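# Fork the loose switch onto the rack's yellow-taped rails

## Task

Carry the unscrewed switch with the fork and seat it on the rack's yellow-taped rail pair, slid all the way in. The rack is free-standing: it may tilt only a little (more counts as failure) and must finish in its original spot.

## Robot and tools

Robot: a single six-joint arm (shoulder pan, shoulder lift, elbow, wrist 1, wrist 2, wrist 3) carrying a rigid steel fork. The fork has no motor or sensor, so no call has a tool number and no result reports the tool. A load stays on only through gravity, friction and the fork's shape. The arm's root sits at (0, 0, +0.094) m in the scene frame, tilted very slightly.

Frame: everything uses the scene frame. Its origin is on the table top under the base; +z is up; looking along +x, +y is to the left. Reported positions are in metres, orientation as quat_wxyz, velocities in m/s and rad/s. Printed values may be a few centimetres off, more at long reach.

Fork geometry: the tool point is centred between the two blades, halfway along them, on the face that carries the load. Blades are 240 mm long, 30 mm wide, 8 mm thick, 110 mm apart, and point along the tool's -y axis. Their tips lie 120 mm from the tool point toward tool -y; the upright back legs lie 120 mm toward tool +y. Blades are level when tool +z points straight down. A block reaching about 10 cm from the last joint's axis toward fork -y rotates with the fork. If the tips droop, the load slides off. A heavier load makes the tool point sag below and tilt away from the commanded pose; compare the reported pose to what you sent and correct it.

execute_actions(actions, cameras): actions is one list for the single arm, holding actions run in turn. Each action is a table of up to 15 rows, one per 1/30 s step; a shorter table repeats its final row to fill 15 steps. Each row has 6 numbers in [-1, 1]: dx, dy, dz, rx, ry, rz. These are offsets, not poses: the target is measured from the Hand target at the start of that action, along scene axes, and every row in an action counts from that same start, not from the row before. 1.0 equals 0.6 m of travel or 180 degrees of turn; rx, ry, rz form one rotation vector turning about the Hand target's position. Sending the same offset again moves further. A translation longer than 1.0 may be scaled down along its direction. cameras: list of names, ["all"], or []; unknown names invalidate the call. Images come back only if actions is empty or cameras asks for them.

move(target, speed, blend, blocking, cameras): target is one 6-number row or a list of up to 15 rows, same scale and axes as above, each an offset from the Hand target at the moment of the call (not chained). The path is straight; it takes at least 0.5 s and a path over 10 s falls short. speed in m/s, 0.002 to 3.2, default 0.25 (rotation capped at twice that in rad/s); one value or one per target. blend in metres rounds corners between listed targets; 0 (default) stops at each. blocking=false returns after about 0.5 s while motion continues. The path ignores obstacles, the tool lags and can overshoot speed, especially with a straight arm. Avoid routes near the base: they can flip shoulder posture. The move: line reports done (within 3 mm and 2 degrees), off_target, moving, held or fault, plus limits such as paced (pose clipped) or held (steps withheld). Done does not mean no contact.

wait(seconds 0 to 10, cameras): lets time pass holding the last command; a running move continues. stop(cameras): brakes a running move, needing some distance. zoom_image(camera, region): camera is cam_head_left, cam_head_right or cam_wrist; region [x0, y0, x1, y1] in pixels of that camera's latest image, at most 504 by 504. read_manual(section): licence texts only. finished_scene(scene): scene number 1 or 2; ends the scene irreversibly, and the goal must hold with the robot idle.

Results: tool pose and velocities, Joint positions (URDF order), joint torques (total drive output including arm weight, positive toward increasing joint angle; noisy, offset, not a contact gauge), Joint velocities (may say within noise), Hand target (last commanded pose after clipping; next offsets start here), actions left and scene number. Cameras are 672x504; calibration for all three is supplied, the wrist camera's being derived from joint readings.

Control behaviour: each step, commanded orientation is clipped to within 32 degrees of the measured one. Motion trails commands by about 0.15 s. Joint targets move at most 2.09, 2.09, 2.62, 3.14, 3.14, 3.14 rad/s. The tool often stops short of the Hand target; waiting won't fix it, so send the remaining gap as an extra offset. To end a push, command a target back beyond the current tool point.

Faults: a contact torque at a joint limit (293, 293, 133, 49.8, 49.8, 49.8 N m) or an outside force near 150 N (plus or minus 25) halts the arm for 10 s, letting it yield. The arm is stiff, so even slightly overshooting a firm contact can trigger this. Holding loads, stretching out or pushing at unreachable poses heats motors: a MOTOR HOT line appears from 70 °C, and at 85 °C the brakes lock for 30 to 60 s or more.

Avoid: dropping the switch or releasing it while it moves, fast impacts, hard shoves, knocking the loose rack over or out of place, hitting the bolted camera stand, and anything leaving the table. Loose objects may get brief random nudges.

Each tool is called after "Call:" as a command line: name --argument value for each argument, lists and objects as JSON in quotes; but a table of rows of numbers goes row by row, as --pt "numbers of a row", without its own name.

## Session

Call:
execute_actions --actions '[]'

Call:
zoom_image --camera "cam_head_right" --region '[280, 50, 500, 280]'

Call:
zoom_image --camera "cam_head_left" --region '[280, 50, 500, 280]'

Scene clock: 0.00 s.
end_effector_position=(+0.3721, -0.1179, +0.2683) end_effector_quat_wxyz=(-0.171, +0.978, -0.115, +0.012)
Joint positions: [1.982 -1.736 2.436 -1.964 -1.402 0.575]
Joint velocities: within noise
Joint torques (N m): no reading
Hand target: +0.3721, -0.1179, +0.2683; -0.171, +0.978, -0.115, +0.012
camera_calibration:
cam_wrist: T_world_to_cam=[[0.971635, -0.232132, -0.0451733, -0.367249], [-0.231942, -0.972683, 0.00947392, -0.159603], [-0.0461385, 0.00127239, -0.998934, 0.379723], [0, 0, 0, 1]] pos_world=[0.337333, -0.240977, 0.364241]

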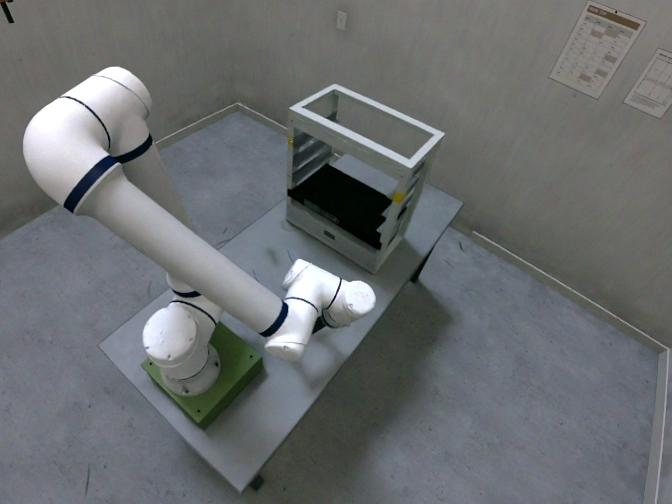

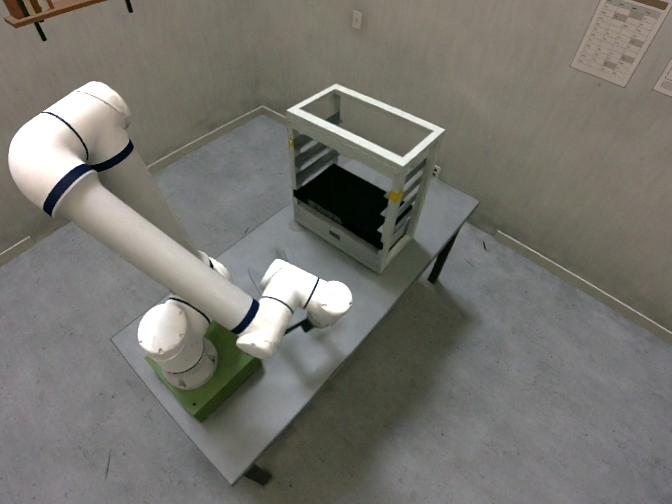

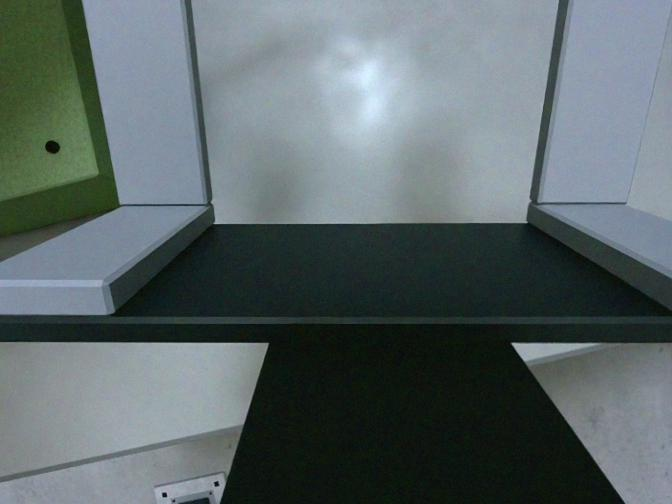

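Scaled by 2.191.

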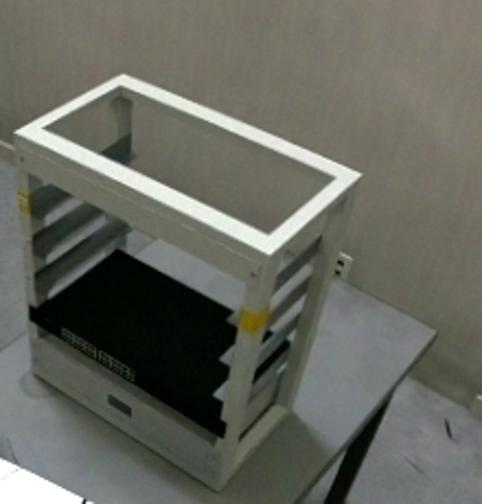

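Scaled by 2.191.

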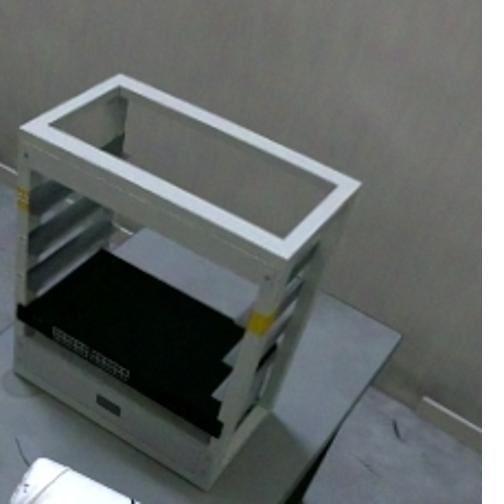

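Call:
move --pt "0.367 0.03 0.333 0 0 0" --pt "0.383 0.197 0.283 0.256 -0.331 -0.372" --speed 0.4 --blend 0.03 --cameras '["all"]'

Scene clock: 16.00 s.
end_effector_position=(+0.6019, +0.0003, +0.4381) end_effector_quat_wxyz=(+0.500, -0.499, +0.500, -0.500)
Joint positions: [2.574 -0.736 2.674 -5.065 -0.958 3.14]
Joint torques (N m): [8.73 -49.8 6.45 -8.7 -2.06 3.53]
Hand target: +0.6019, +0.0003, +0.4381; +0.500, -0.499, +0.500, -0.500
Off the commanded pose: 0.000 m, 0 deg.
move: done
camera_calibration:
cam_wrist: T_world_to_cam=[[0.0250602, -0.999591, -0.0137772, 0.000747584], [-0.345987, 0.00425745, -0.938229, 0.49062], [0.937904, 0.028279, -0.345739, -0.318685], [0, 0, 0, 1]] pos_world=[0.468625, 0.00767056, 0.350142]

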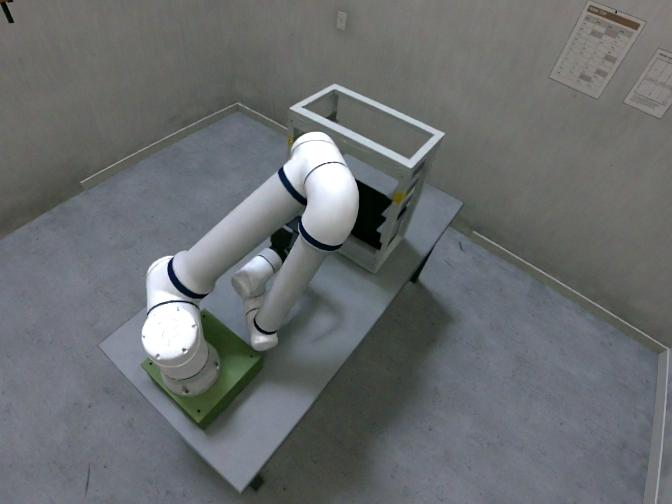

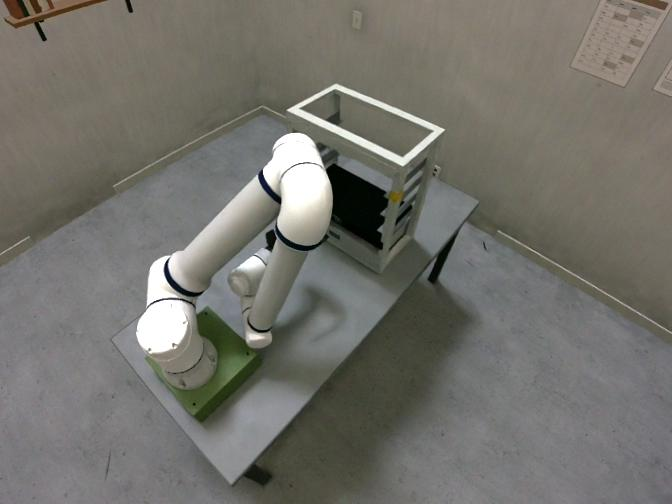

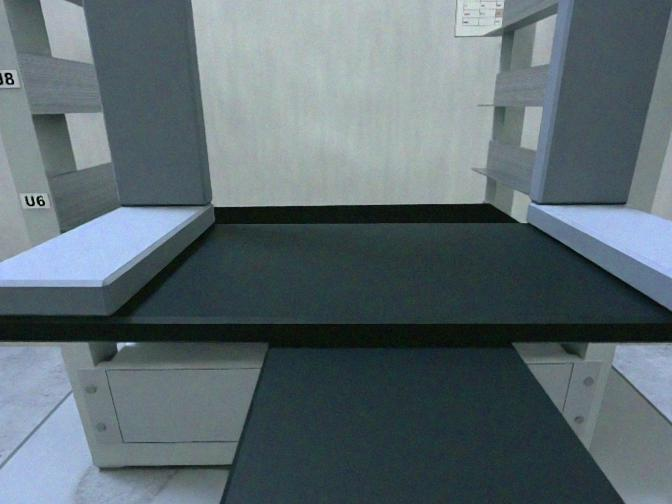

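Call:
move --target '[-0.03,0.23,-0.02,0,0.15,0]' --cameras '["cam_wrist"]'

Call:
zoom_image --camera "cam_wrist" --region '[190, 0, 540, 230]'

Call:
move --target '[0,-0.46,0,0,0,0]' --cameras '["cam_wrist"]'

Call:
zoom_image --camera "cam_wrist" --region '[190, 0, 540, 230]'

Scene clock: 23.70 s.
end_effector_position=(+0.5990, +0.0199, +0.4361) end_effector_quat_wxyz=(+0.484, -0.516, +0.516, -0.483)
Joint positions: [2.61 -0.769 2.724 -5.004 -0.994 3.098]
Joint torques (N m): [-20.69 -46.33 6.44 -9.45 1.71 3.52]
Hand target: +0.5990, +0.0197, +0.4361; +0.484, -0.516, +0.516, -0.484 (not the last commanded pose)
Off the commanded pose: 0.120 m, 23 deg.
move: held (a check stopped the path); limits=held
pose unreachable: on one or more control steps of this call, first in action 0 (counted from 0), an arm could not follow its commanded pose, so it was not sent that pose on those steps. It may still have moved: this result reports where it is.
cause: moving toward the commanded pose would bring two parts of the arm too close to each other (joints 3 (elbow) to 5 (wrist 2) lie between them).
camera_calibration:
cam_wrist: T_world_to_cam=[[0.0261063, -0.999546, -0.0150441, 0.020309], [-0.40634, 0.00313941, -0.913716, 0.513084], [0.913349, 0.0299668, -0.406074, -0.276292], [0, 0, 0, 1]] pos_world=[0.460308, 0.0269686, 0.356924]
Images, in order (width x height): cam_wrist 672x504.

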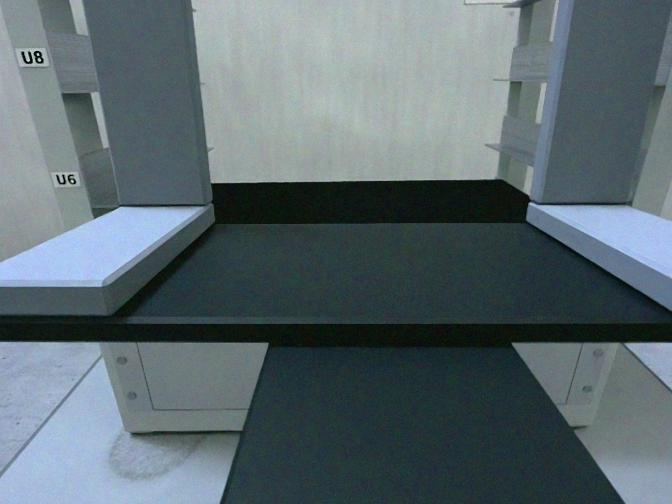

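Scaled by 1.440.

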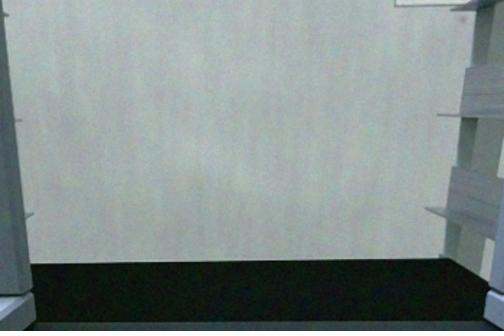

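Scene clock: 25.60 s.
end_effector_position=(+0.5990, -0.2562, +0.4361) end_effector_quat_wxyz=(+0.484, -0.516, +0.516, -0.484)
Joint positions: [2.005 -0.855 2.56 -4.645 -0.394 2.962]
Joint torques (N m): [-20.45 -82.21 -8.16 -1.28 2.9 -2.35]
Hand target: +0.5990, -0.2563, +0.4361; +0.484, -0.516, +0.516, -0.484
Off the commanded pose: 0.000 m, 0 deg.
move: done
camera_calibration:
cam_wrist: T_world_to_cam=[[0.0260731, -0.999546, -0.015124, -0.255622], [-0.405934, 0.00323933, -0.913897, 0.513852], [0.913531, 0.0299675, -0.405665, -0.268247], [0, 0, 0, 1]] pos_world=[0.460307, -0.249131, 0.356923]
Images, in order (width x height): cam_wrist 672x504.

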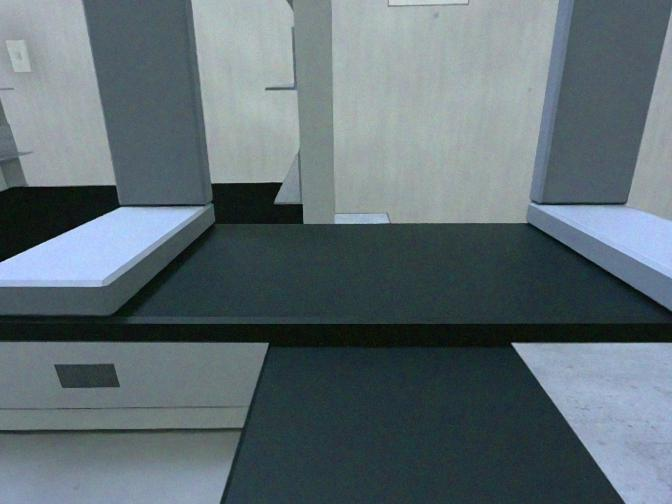

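Scaled by 1.440.

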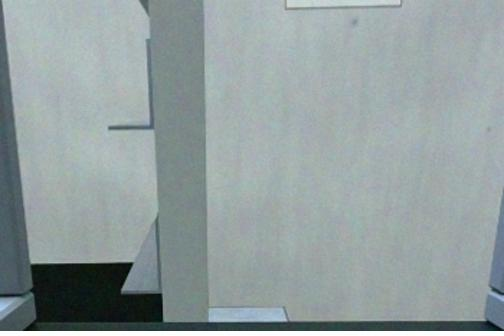

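Call:
move --target '[0,0.3433,0.03,0,0.172,0]' --cameras '["cam_wrist"]'

Call:
zoom_image --camera "cam_wrist" --region '[190, 0, 540, 230]'

Call:
zoom_image --camera "cam_wrist" --region '[0, 0, 200, 230]'

Call:
zoom_image --camera "cam_wrist" --region '[472, 0, 672, 230]'

Scene clock: 38.73 s.
end_effector_position=(+0.5977, -0.1264, +0.4447) end_effector_quat_wxyz=(-0.401, +0.576, -0.584, +0.407)
Joint positions: [2.128 -1.305 2.862 -4.044 -0.629 2.592]
Joint torques (N m): [-21.74 -20.6 -24.87 -10.38 5.31 3.46]
Hand target: +0.5977, -0.1264, +0.4447; -0.401, +0.576, -0.584, +0.408 (not the last commanded pose)
Off the commanded pose: 0.077 m, 14 deg.
move: held (a check stopped the path); limits=held
pose unreachable: on one or more control steps of this call, first in action 0 (counted from 0), an arm could not follow its commanded pose, so it was not sent that pose on those steps. It may still have moved: this result reports where it is.
cause: moving toward the commanded pose would bring two parts of the arm too close to each other (joints 3 (elbow) and 4 (wrist 1) lie between them).
camera_calibration:
cam_wrist: T_world_to_cam=[[0.00551821, -0.99977, -0.0207304, -0.110965], [-0.649801, 0.0121723, -0.760007, 0.599273], [0.760084, 0.0176645, -0.649585, -0.0688676], [0, 0, 0, 1]] pos_world=[0.442366, -0.117017, 0.408416]
Images, in order (width x height): cam_wrist 672x504.

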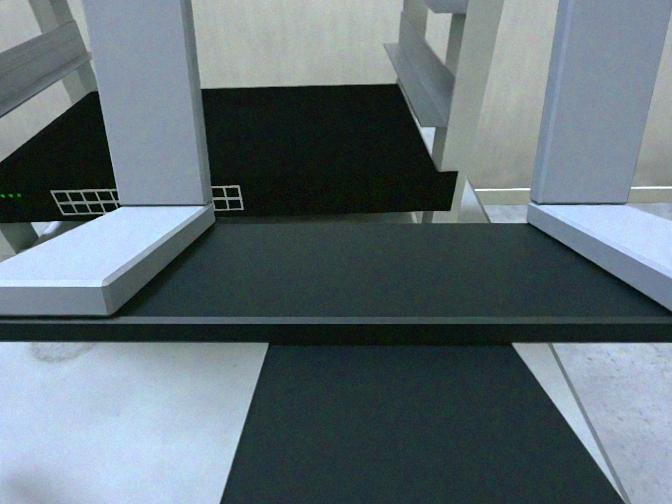

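Scaled by 1.440.

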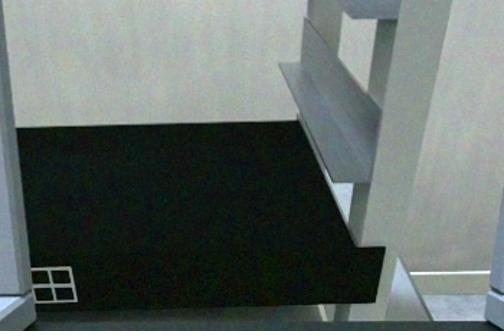

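Scaled by 2.191.

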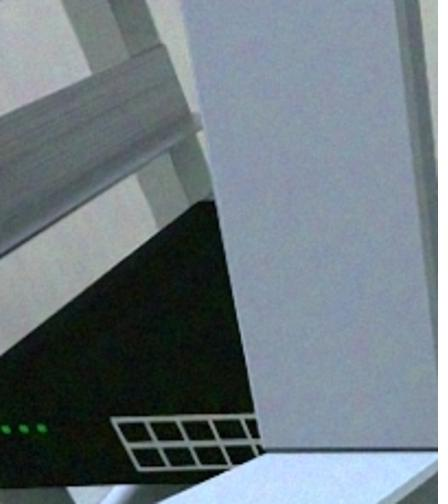

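Scaled by 2.191.

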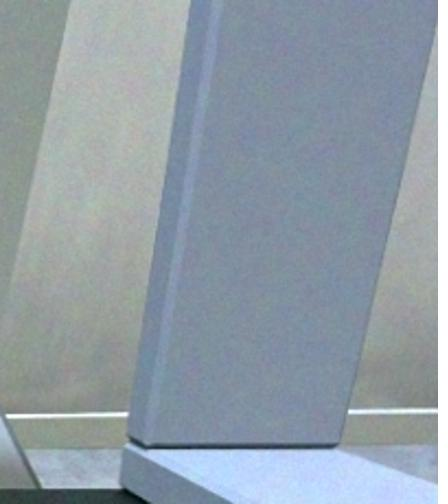

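Call:
move --target '[-0.06,0.21,0.192,0,-0.112,0]' --cameras '["cam_wrist"]'

Call:
zoom_image --camera "cam_wrist" --region '[0, 0, 240, 240]'

Call:
zoom_image --camera "cam_wrist" --region '[432, 0, 672, 240]'

Scene clock: 73.80 s.
end_effector_position=(+0.5744, -0.0483, +0.5156) end_effector_quat_wxyz=(-0.458, +0.540, -0.538, +0.457)
Joint positions: [2.268 -1.245 2.868 -4.479 -0.667 2.92]
Joint torques (N m): [-22.59 -51.71 6.99 -3.92 3.02 -2.42]
Hand target: +0.5744, -0.0484, +0.5155; -0.458, +0.540, -0.538, +0.457 (not the last commanded pose)
Off the commanded pose: 0.066 m, 9 deg.
move: held (a check stopped the path); limits=held
pose unreachable: on one or more control steps of this call, first in action 0 (counted from 0), an arm could not follow its commanded pose, so it was not sent that pose on those steps. It may still have moved: this result reports where it is.
cause: moving toward the commanded pose would bring two parts of the arm too close to each other (joints 3 (elbow) to 5 (wrist 2) lie between them).
camera_calibration:
cam_wrist: T_world_to_cam=[[0.0278994, -0.999487, -0.015737, -0.046683], [-0.493553, -0.0000831202, -0.869716, 0.603221], [0.869268, 0.0320316, -0.493302, -0.149111], [0, 0, 0, 1]] pos_world=[0.428642, -0.0418326, 0.450339]
Images, in order (width x height): cam_wrist 672x504.

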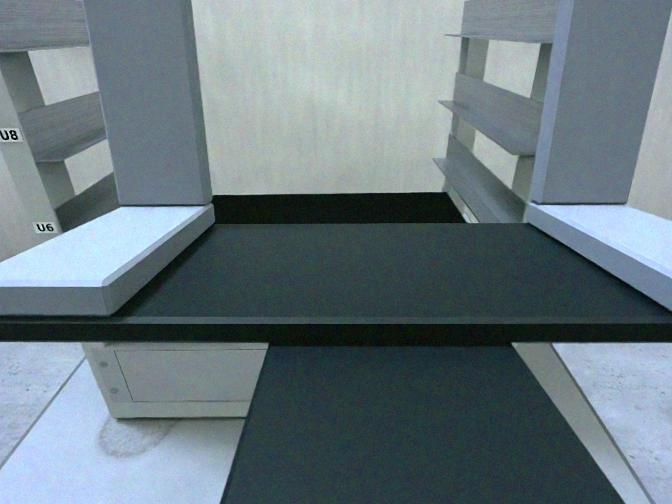

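Scaled by 2.100.

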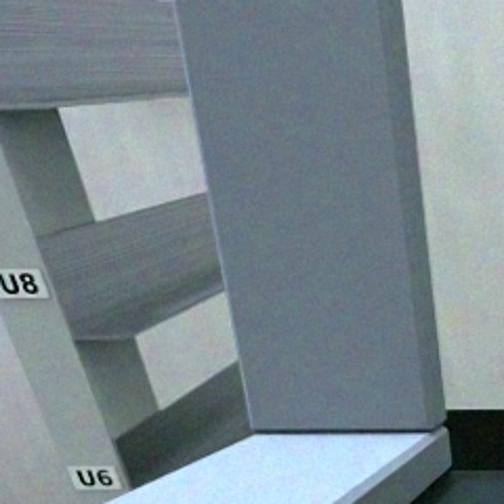

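Scaled by 2.100.

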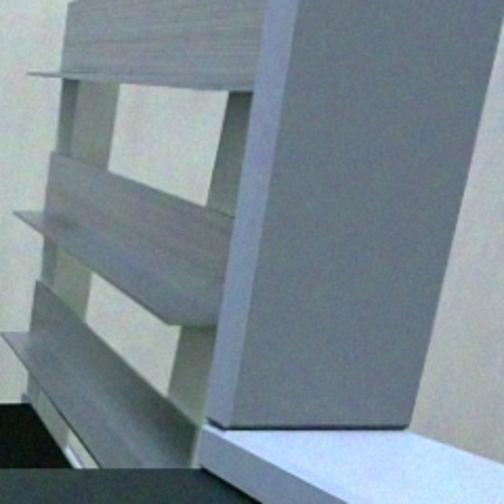

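Call:
move --pt "0.06 0.08 -0.026 -0.0079 0.448 0.0078" --pt "0.081 0.0927 -0.606 -0.0079 0.448 0.0078" --speed '[0.4,0.2]' --blend 0.02 --cameras '["all"]'

Call:
zoom_image --camera "cam_head_right" --region '[250, 70, 470, 290]'

Call:
zoom_image --camera "cam_head_left" --region '[250, 70, 470, 290]'

Scene clock: 90.73 s.
end_effector_position=(+0.5759, -0.0457, +0.5138) end_effector_quat_wxyz=(-0.445, +0.550, -0.549, +0.445)
Joint positions: [2.267 -1.347 2.887 -4.32 -0.68 2.862]
Joint torques (N m): [-21.53 -14.98 -25.54 -9.47 3.62 3.37]
Hand target: +0.5759, -0.0457, +0.5138; -0.445, +0.550, -0.549, +0.445 (not the last commanded pose)
Off the commanded pose: 0.369 m, 78 deg.
move: held (a check stopped the path); path passed 0 of 2 targets; limits=held
pose unreachable: on one or more control steps of this call, first in action 0 (counted from 0), an arm could not follow its commanded pose, so it was not sent that pose on those steps. It may still have moved: this result reports where it is.
cause: moving toward the commanded pose would bring two parts of the arm too close to each other (joints 3 (elbow) and 4 (wrist 1) lie between them).
camera_calibration:
cam_wrist: T_world_to_cam=[[0.024093, -0.999555, -0.0175655, -0.041097], [-0.535278, 0.00194153, -0.844674, 0.613684], [0.844333, 0.0297532, -0.534993, -0.115616], [0, 0, 0, 1]] pos_world=[0.4271, -0.0388303, 0.455788]

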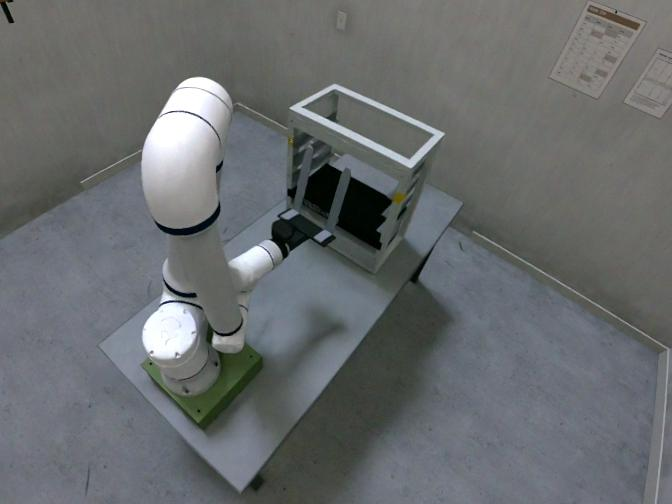

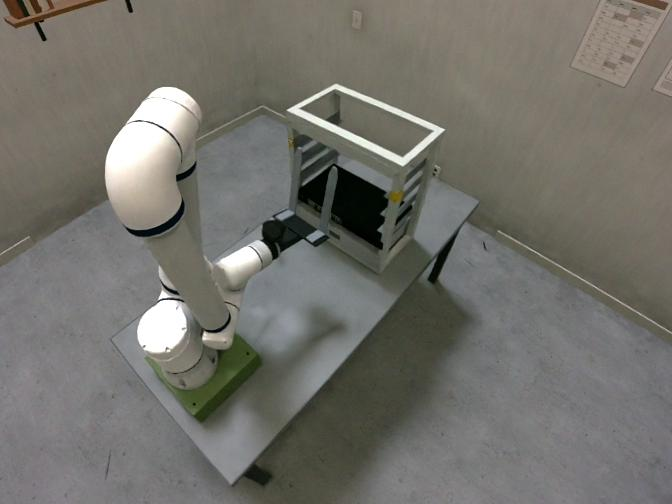

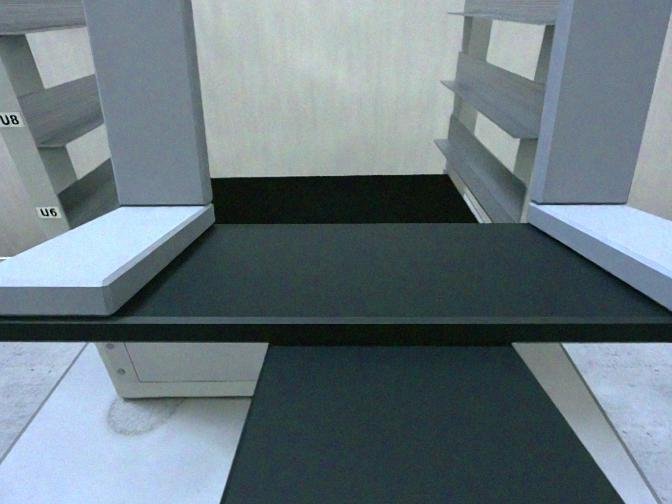

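Scaled by 2.291.

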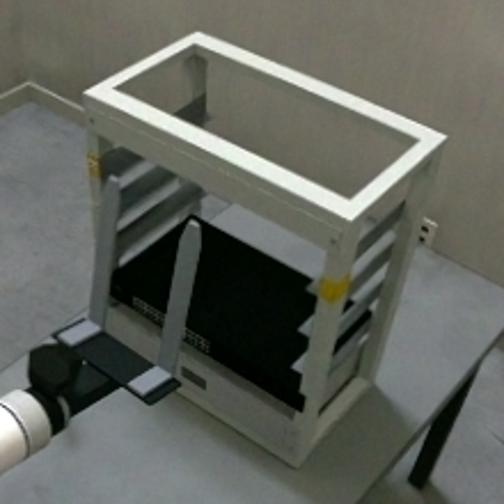

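Scaled by 2.291.

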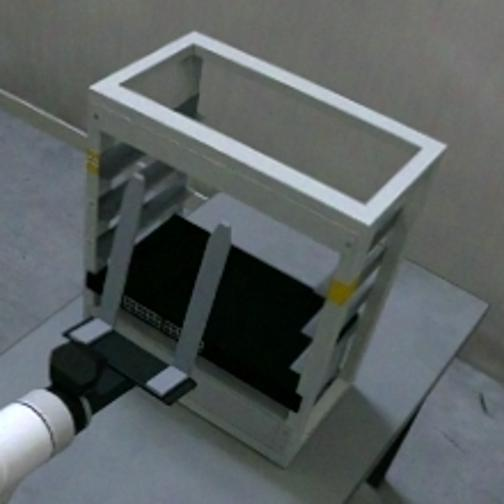

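Call:
move --pt "0.115 0.076 0.044 0 0 0" --pt "0.107 0.086 0.044 -0.0072 0.4333 0.0084" --pt "0.0785 0.0882 -0.603 -0.0072 0.4333 0.0084" --speed '[0.25,0.5,0.25]' --blend '[0,0.02,0]' --cameras '["all"]'

Call:
zoom_image --camera "cam_head_right" --region '[250, 70, 470, 290]'

Call:
zoom_image --camera "cam_head_left" --region '[250, 70, 470, 290]'

Scene clock: 105.07 s.
end_effector_position=(+0.6230, +0.0072, +0.1521) end_effector_quat_wxyz=(+0.001, +0.719, -0.695, +0.000)
Joint positions: [2.808 -1.594 2.525 -2.486 -1.57 2.729]
Joint torques (N m): [9.66 -25.88 -46.21 -10.15 1.96 3.43]
Hand target: +0.6230, +0.0072, +0.1520; +0.001, +0.719, -0.695, +0.000
Off the commanded pose: 0.000 m, 0 deg.
move: done
camera_calibration:
cam_wrist: T_world_to_cam=[[0.0200088, -0.999453, -0.0263463, 0.00822122], [-0.937133, -0.0279308, 0.347854, 0.402379], [-0.3484, 0.0177298, -0.937178, 0.453832], [0, 0, 0, 1]] pos_world=[0.535033, 0.0114091, 0.285569]

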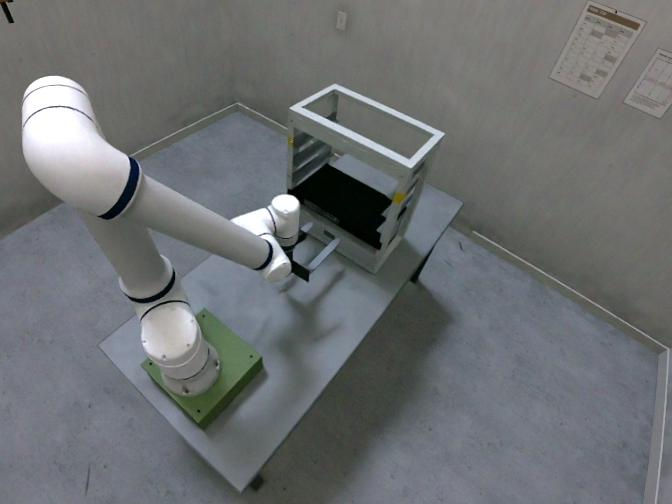

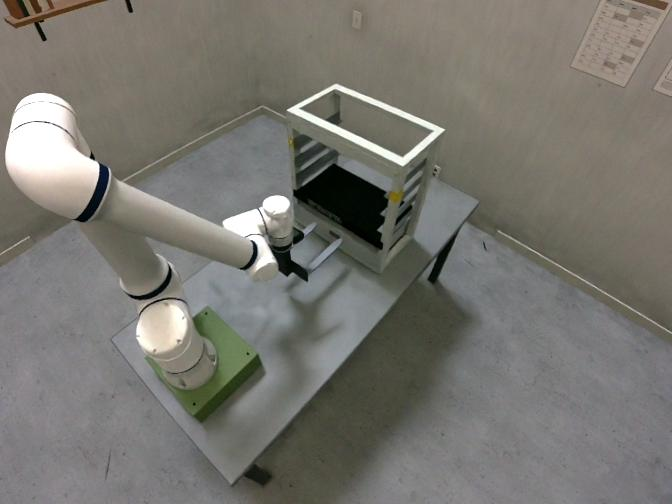

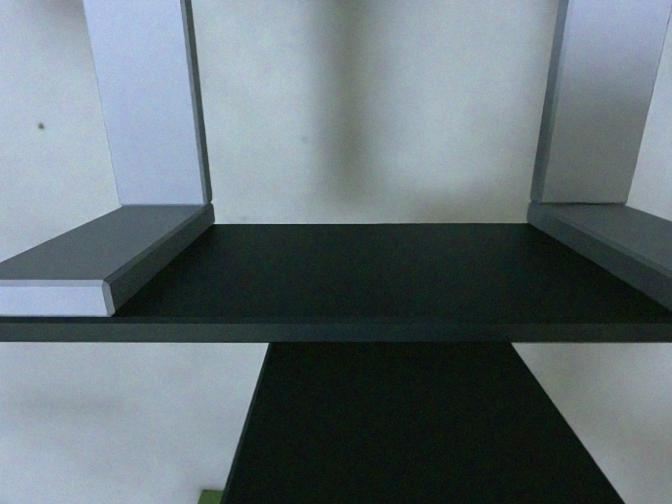

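Scaled by 2.291.

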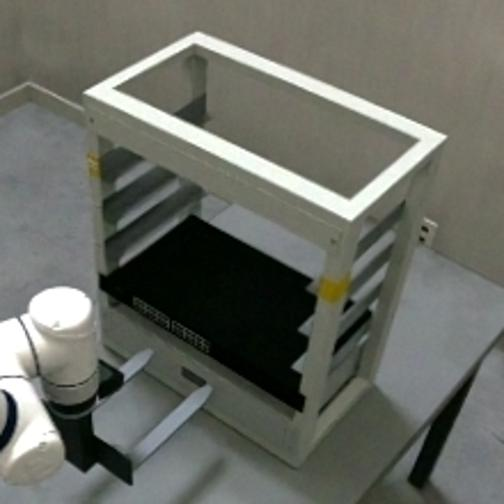

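Scaled by 2.291.

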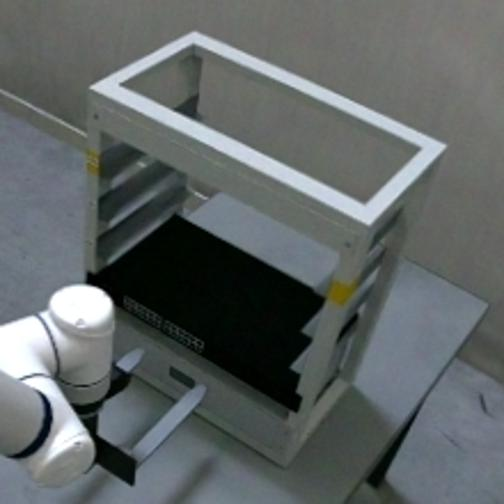

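Call:
move --target '[0.3365,0.0112,0,0,0,0]' --speed 0.12 --cameras '["all"]'

Call:
zoom_image --camera "cam_head_right" --region '[250, 70, 470, 290]'

Call:
zoom_image --camera "cam_wrist" --region '[190, 0, 560, 230]'

Scene clock: 111.40 s.
end_effector_position=(+0.8247, +0.0139, +0.1520) end_effector_quat_wxyz=(+0.001, +0.719, -0.695, +0.000)
Joint positions: [2.934 -1.289 2.159 -2.426 -1.568 2.855]
Joint torques (N m): [9.91 -60.42 -75.66 -5.42 -0.77 3.5]
Hand target: +0.8249, +0.0139, +0.1520; +0.001, +0.719, -0.695, +0.000
Off the commanded pose: 0.000 m, 0 deg.
move: done
camera_calibration:
cam_wrist: T_world_to_cam=[[0.0200101, -0.999453, -0.0263467, 0.0108763], [-0.937132, -0.0279322, 0.347854, 0.591715], [-0.3484, 0.0177298, -0.937178, 0.523927], [0, 0, 0, 1]] pos_world=[0.736833, 0.0181091, 0.285469]

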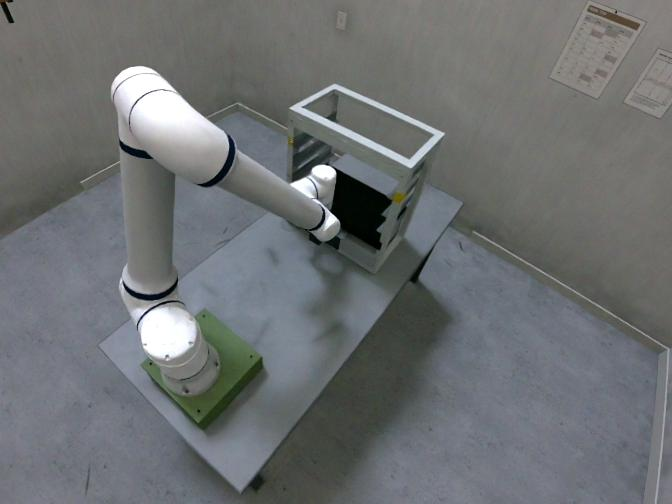

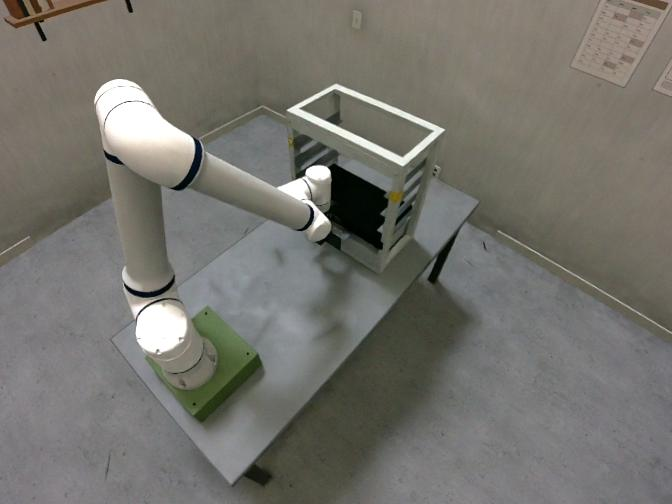

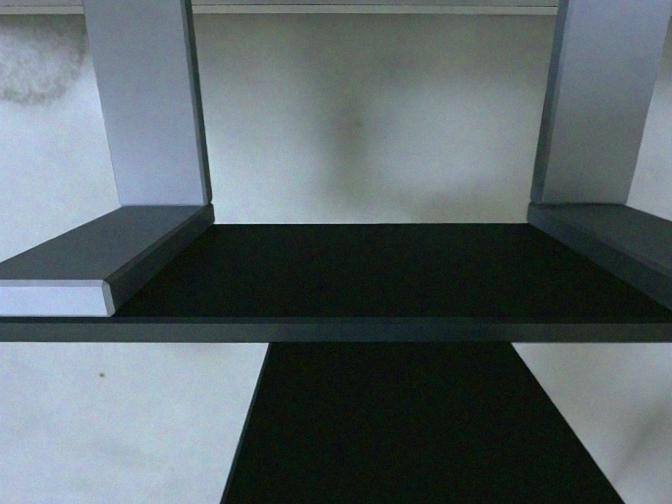

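Scaled by 2.291.

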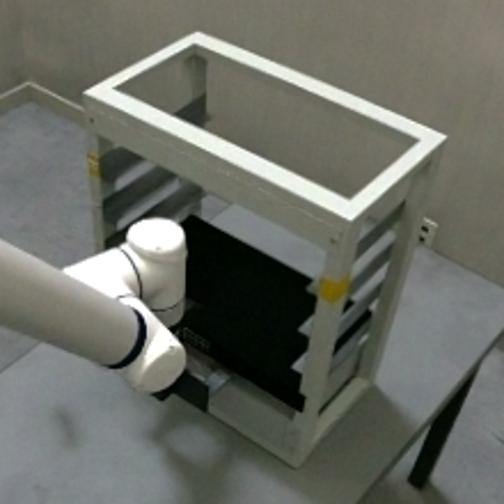

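Scaled by 1.362.

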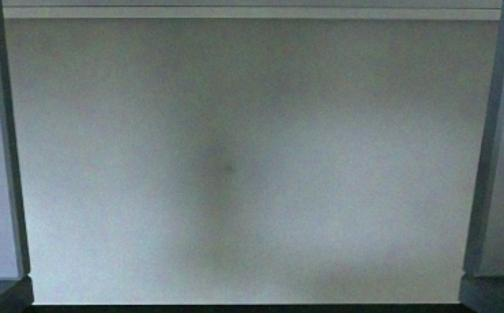

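Call:
move --target '[0,0,0.023,0,0,0]' --speed 0.05

Call:
move --target '[0,0,0.01,0,0,0]' --speed 0.02

Call:
move --target '[0,0,0.01,0,0,0]' --speed 0.02

Call:
move --target '[0,0,0.007,0,0,0]' --speed 0.02

Call:
move --target '[0,0,0.007,0,0,0]' --speed 0.02 --cameras '["cam_head_right"]'

Call:
zoom_image --camera "cam_head_right" --region '[250, 70, 470, 290]'

Scene clock: 117.63 s.
end_effector_position=(+0.8249, +0.0139, +0.1656) end_effector_quat_wxyz=(+0.001, +0.719, -0.695, +0.000)
Joint positions: [2.934 -1.308 2.151 -2.398 -1.568 2.855]
Joint torques (N m): [-9.81 -91.18 -76.33 -5.55 -0.92 -0.81]
Hand target: +0.8249, +0.0139, +0.1658; +0.001, +0.719, -0.695, +0.000
Off the commanded pose: 0.000 m, 0 deg.
move: done

Scene clock: 118.40 s.
end_effector_position=(+0.8249, +0.0139, +0.1716) end_effector_quat_wxyz=(+0.001, +0.719, -0.695, +0.000)
Joint positions: [2.934 -1.317 2.147 -2.386 -1.568 2.854]
Joint torques (N m): [-16.06 -91.04 -76.51 -5.54 -1.07 -1.59]
Hand target: +0.8249, +0.0139, +0.1718; +0.001, +0.719, -0.695, +0.000
Off the commanded pose: 0.000 m, 0 deg.
move: done

Scene clock: 119.13 s.
end_effector_position=(+0.8248, +0.0139, +0.1775) end_effector_quat_wxyz=(+0.001, +0.719, -0.695, +0.000) end_effector_velocity=(-0.001, +0.001, +0.000) end_effector_angular_velocity=(+0.002, +0.004, +0.000)
Joint positions: [2.934 -1.325 2.144 -2.374 -1.568 2.854]
Joint velocities: [0 -0.002 0 0.007 0.001 0]
Joint torques (N m): [-17.54 -125.08 -112.85 -19.6 2.67 -1.93]
Hand target: +0.8249, +0.0139, +0.1778; +0.001, +0.719, -0.695, +0.000
Off the commanded pose: 0.000 m, 0 deg.
move: done

Scene clock: 119.83 s.
end_effector_position=(+0.8249, +0.0139, +0.1818) end_effector_quat_wxyz=(+0.001, +0.719, -0.695, +0.000)
Joint positions: [2.934 -1.331 2.141 -2.365 -1.568 2.854]
Joint torques (N m): [-20.71 -125.35 -115.38 -19.18 3.64 -2.2]
Hand target: +0.8249, +0.0139, +0.1820; +0.001, +0.719, -0.695, +0.000
Off the commanded pose: 0.000 m, 0 deg.
move: done

Scene clock: 120.53 s.
end_effector_position=(+0.8249, +0.0139, +0.1860) end_effector_quat_wxyz=(+0.001, +0.719, -0.695, +0.000)
Joint positions: [2.934 -1.337 2.138 -2.357 -1.568 2.854]
Joint torques (N m): [-23.03 -125.74 -115.44 -19.48 3.7 -2.44]
Hand target: +0.8249, +0.0139, +0.1862; +0.001, +0.719, -0.695, +0.000
Off the commanded pose: 0.000 m, 0 deg.
move: done
Images, in order (width x height): cam_head_right 672x504.

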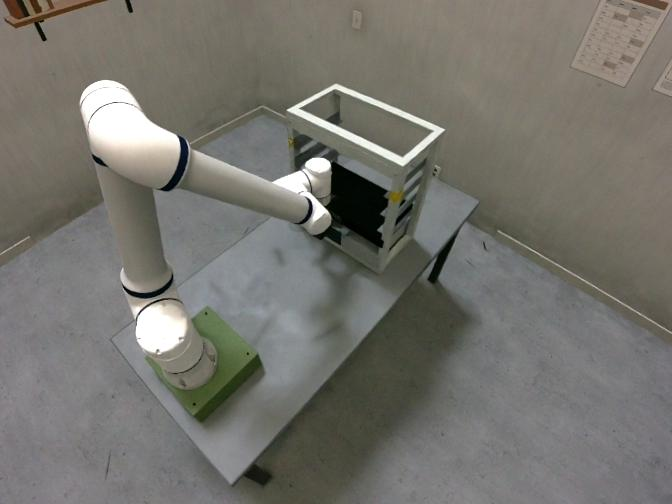

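Scaled by 2.291.

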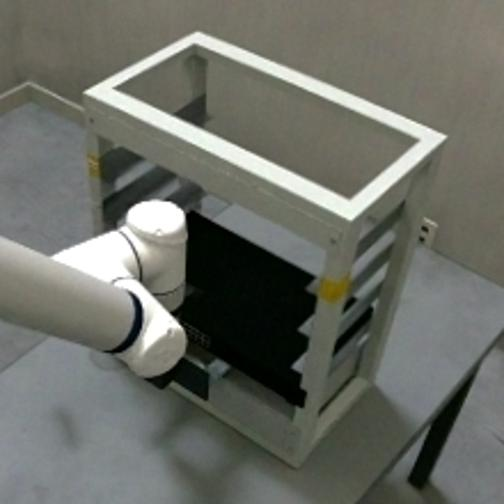

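Call:
move --target '[-0.4581,-0.014,0,0,0,0]' --speed 0.1 --cameras '["all"]'

Call:
zoom_image --camera "cam_head_right" --region '[250, 70, 470, 290]'

Call:
zoom_image --camera "cam_head_left" --region '[250, 70, 470, 290]'

Scene clock: 128.40 s.
end_effector_position=(+0.5501, +0.0055, +0.1862) end_effector_quat_wxyz=(+0.001, +0.719, -0.695, +0.000)
Joint positions: [2.731 -1.829 2.612 -2.338 -1.571 2.652]
Joint torques (N m): [-23.63 -59.59 -91.53 -19.03 5.87 -2.31]
Hand target: +0.5500, +0.0055, +0.1862; +0.001, +0.719, -0.695, +0.000
Off the commanded pose: 0.000 m, 0 deg.
move: done
camera_calibration:
cam_wrist: T_world_to_cam=[[0.0199147, -0.999455, -0.0263125, 0.00890983], [-0.937135, -0.0278309, 0.347855, 0.322246], [-0.348398, 0.0177309, -0.937179, 0.460456], [0, 0, 0, 1]] pos_world=[0.462233, 0.00970907, 0.319669]

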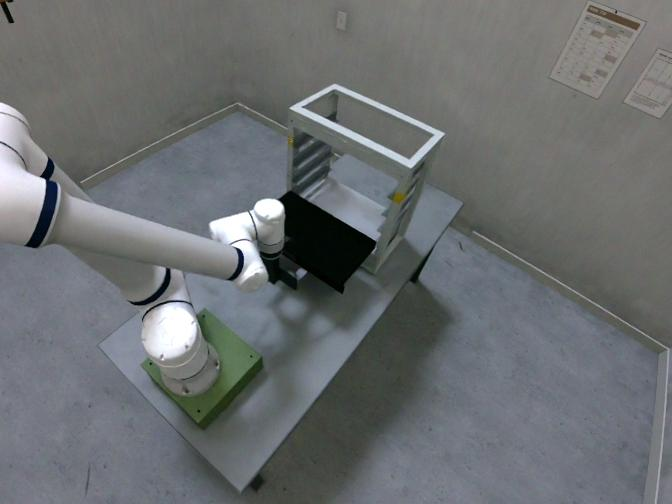

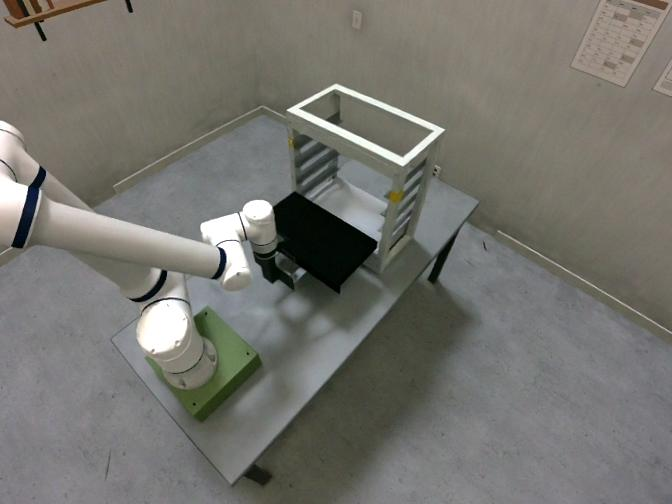

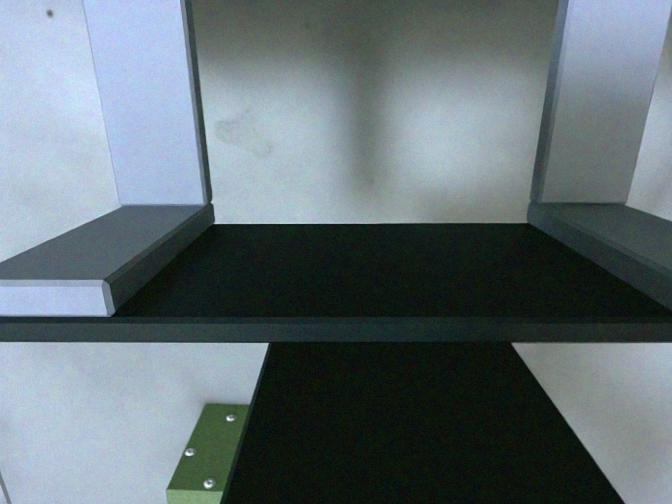

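Scaled by 2.291.

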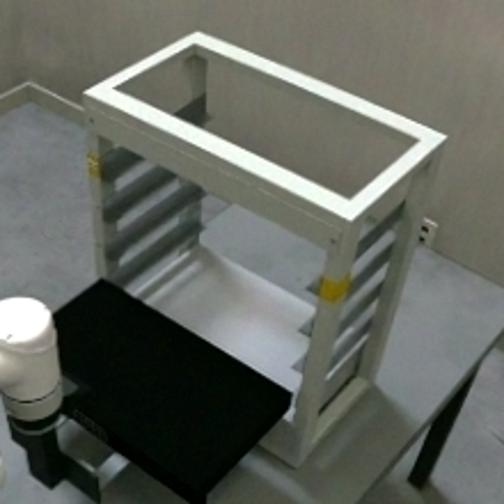

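Scaled by 2.291.

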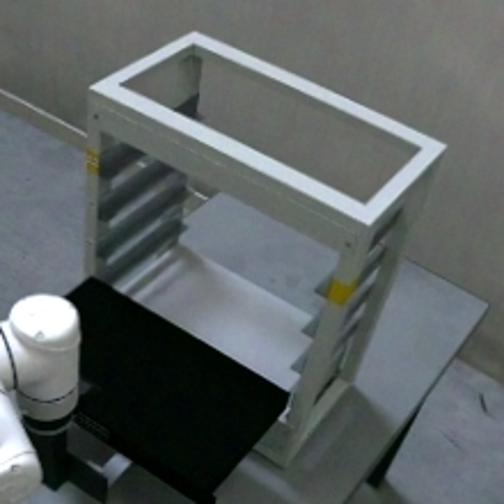

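Call:
move --pt "-0.025 -0.0008 0.01 0 0 0" --pt "-0.025 -0.0008 0.4385 0 0 0" --speed '[0.08,0.15]' --blend '[0.004,0]' --cameras '["all"]'

Call:
zoom_image --camera "cam_head_right" --region '[250, 70, 470, 290]'

Call:
zoom_image --camera "cam_head_left" --region '[250, 70, 470, 290]'

Scene clock: 135.50 s.
end_effector_position=(+0.5350, +0.0050, +0.4491) end_effector_quat_wxyz=(+0.001, +0.719, -0.695, +0.000)
Joint positions: [2.711 -2.143 2.252 -1.664 -1.572 2.632]
Joint torques (N m): [-20.38 -41.47 -145.76 -18.31 2.35 -2.31]
Hand target: +0.5350, +0.0050, +0.4493; +0.001, +0.719, -0.695, +0.000
Off the commanded pose: 0.000 m, 0 deg.
move: done
camera_calibration:
cam_wrist: T_world_to_cam=[[0.0200101, -0.999453, -0.0263467, 0.0157057], [-0.937132, -0.0279322, 0.347854, 0.216634], [-0.3484, 0.0177298, -0.937178, 0.701587], [0, 0, 0, 1]] pos_world=[0.447133, 0.00930915, 0.582569]

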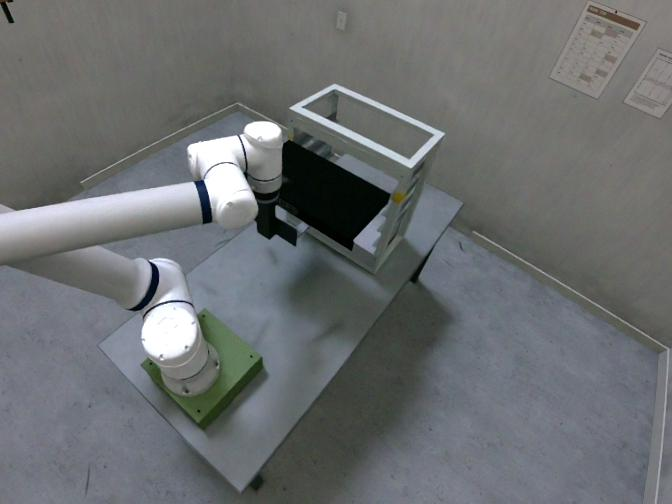

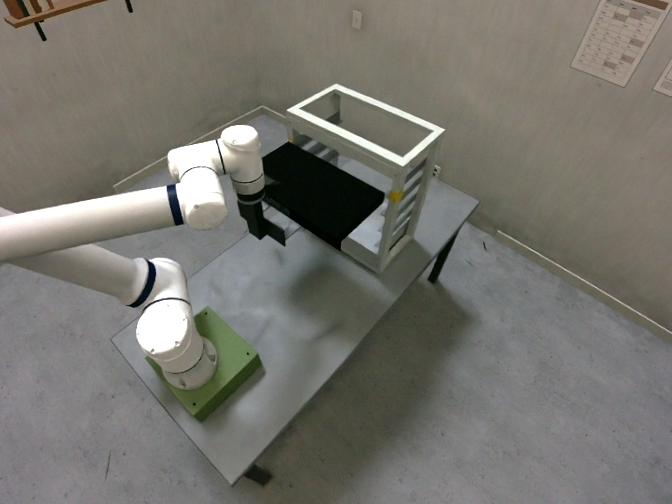

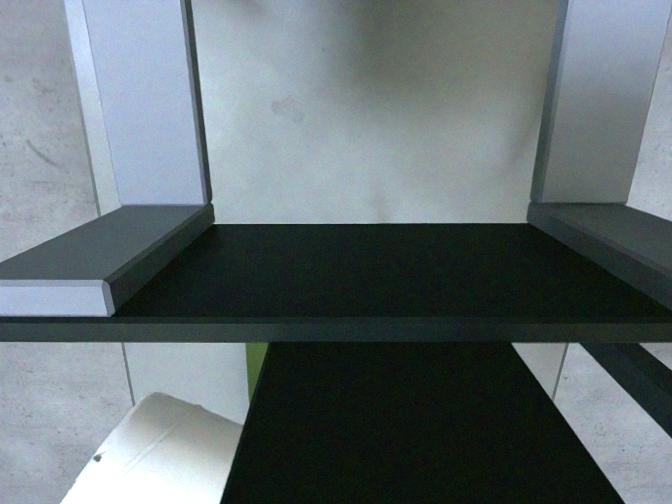

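Scaled by 2.291.

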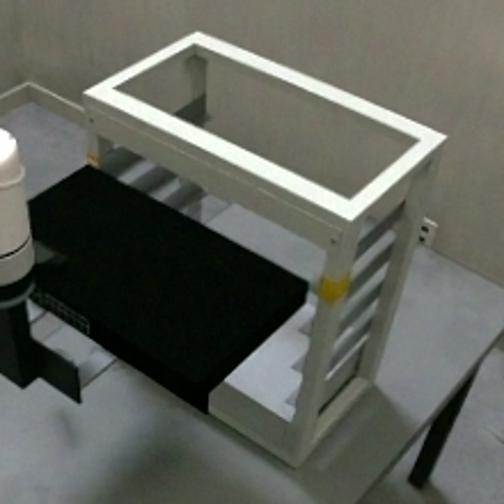

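Scaled by 2.291.

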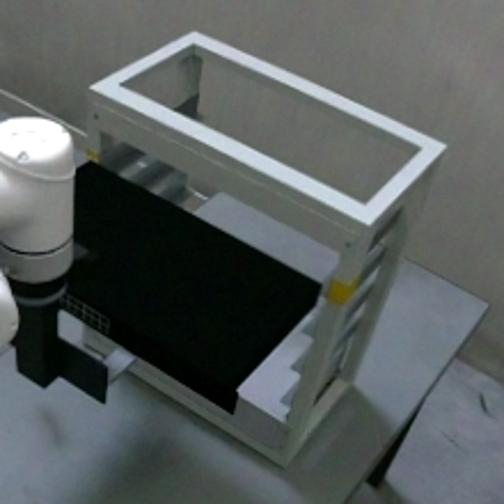

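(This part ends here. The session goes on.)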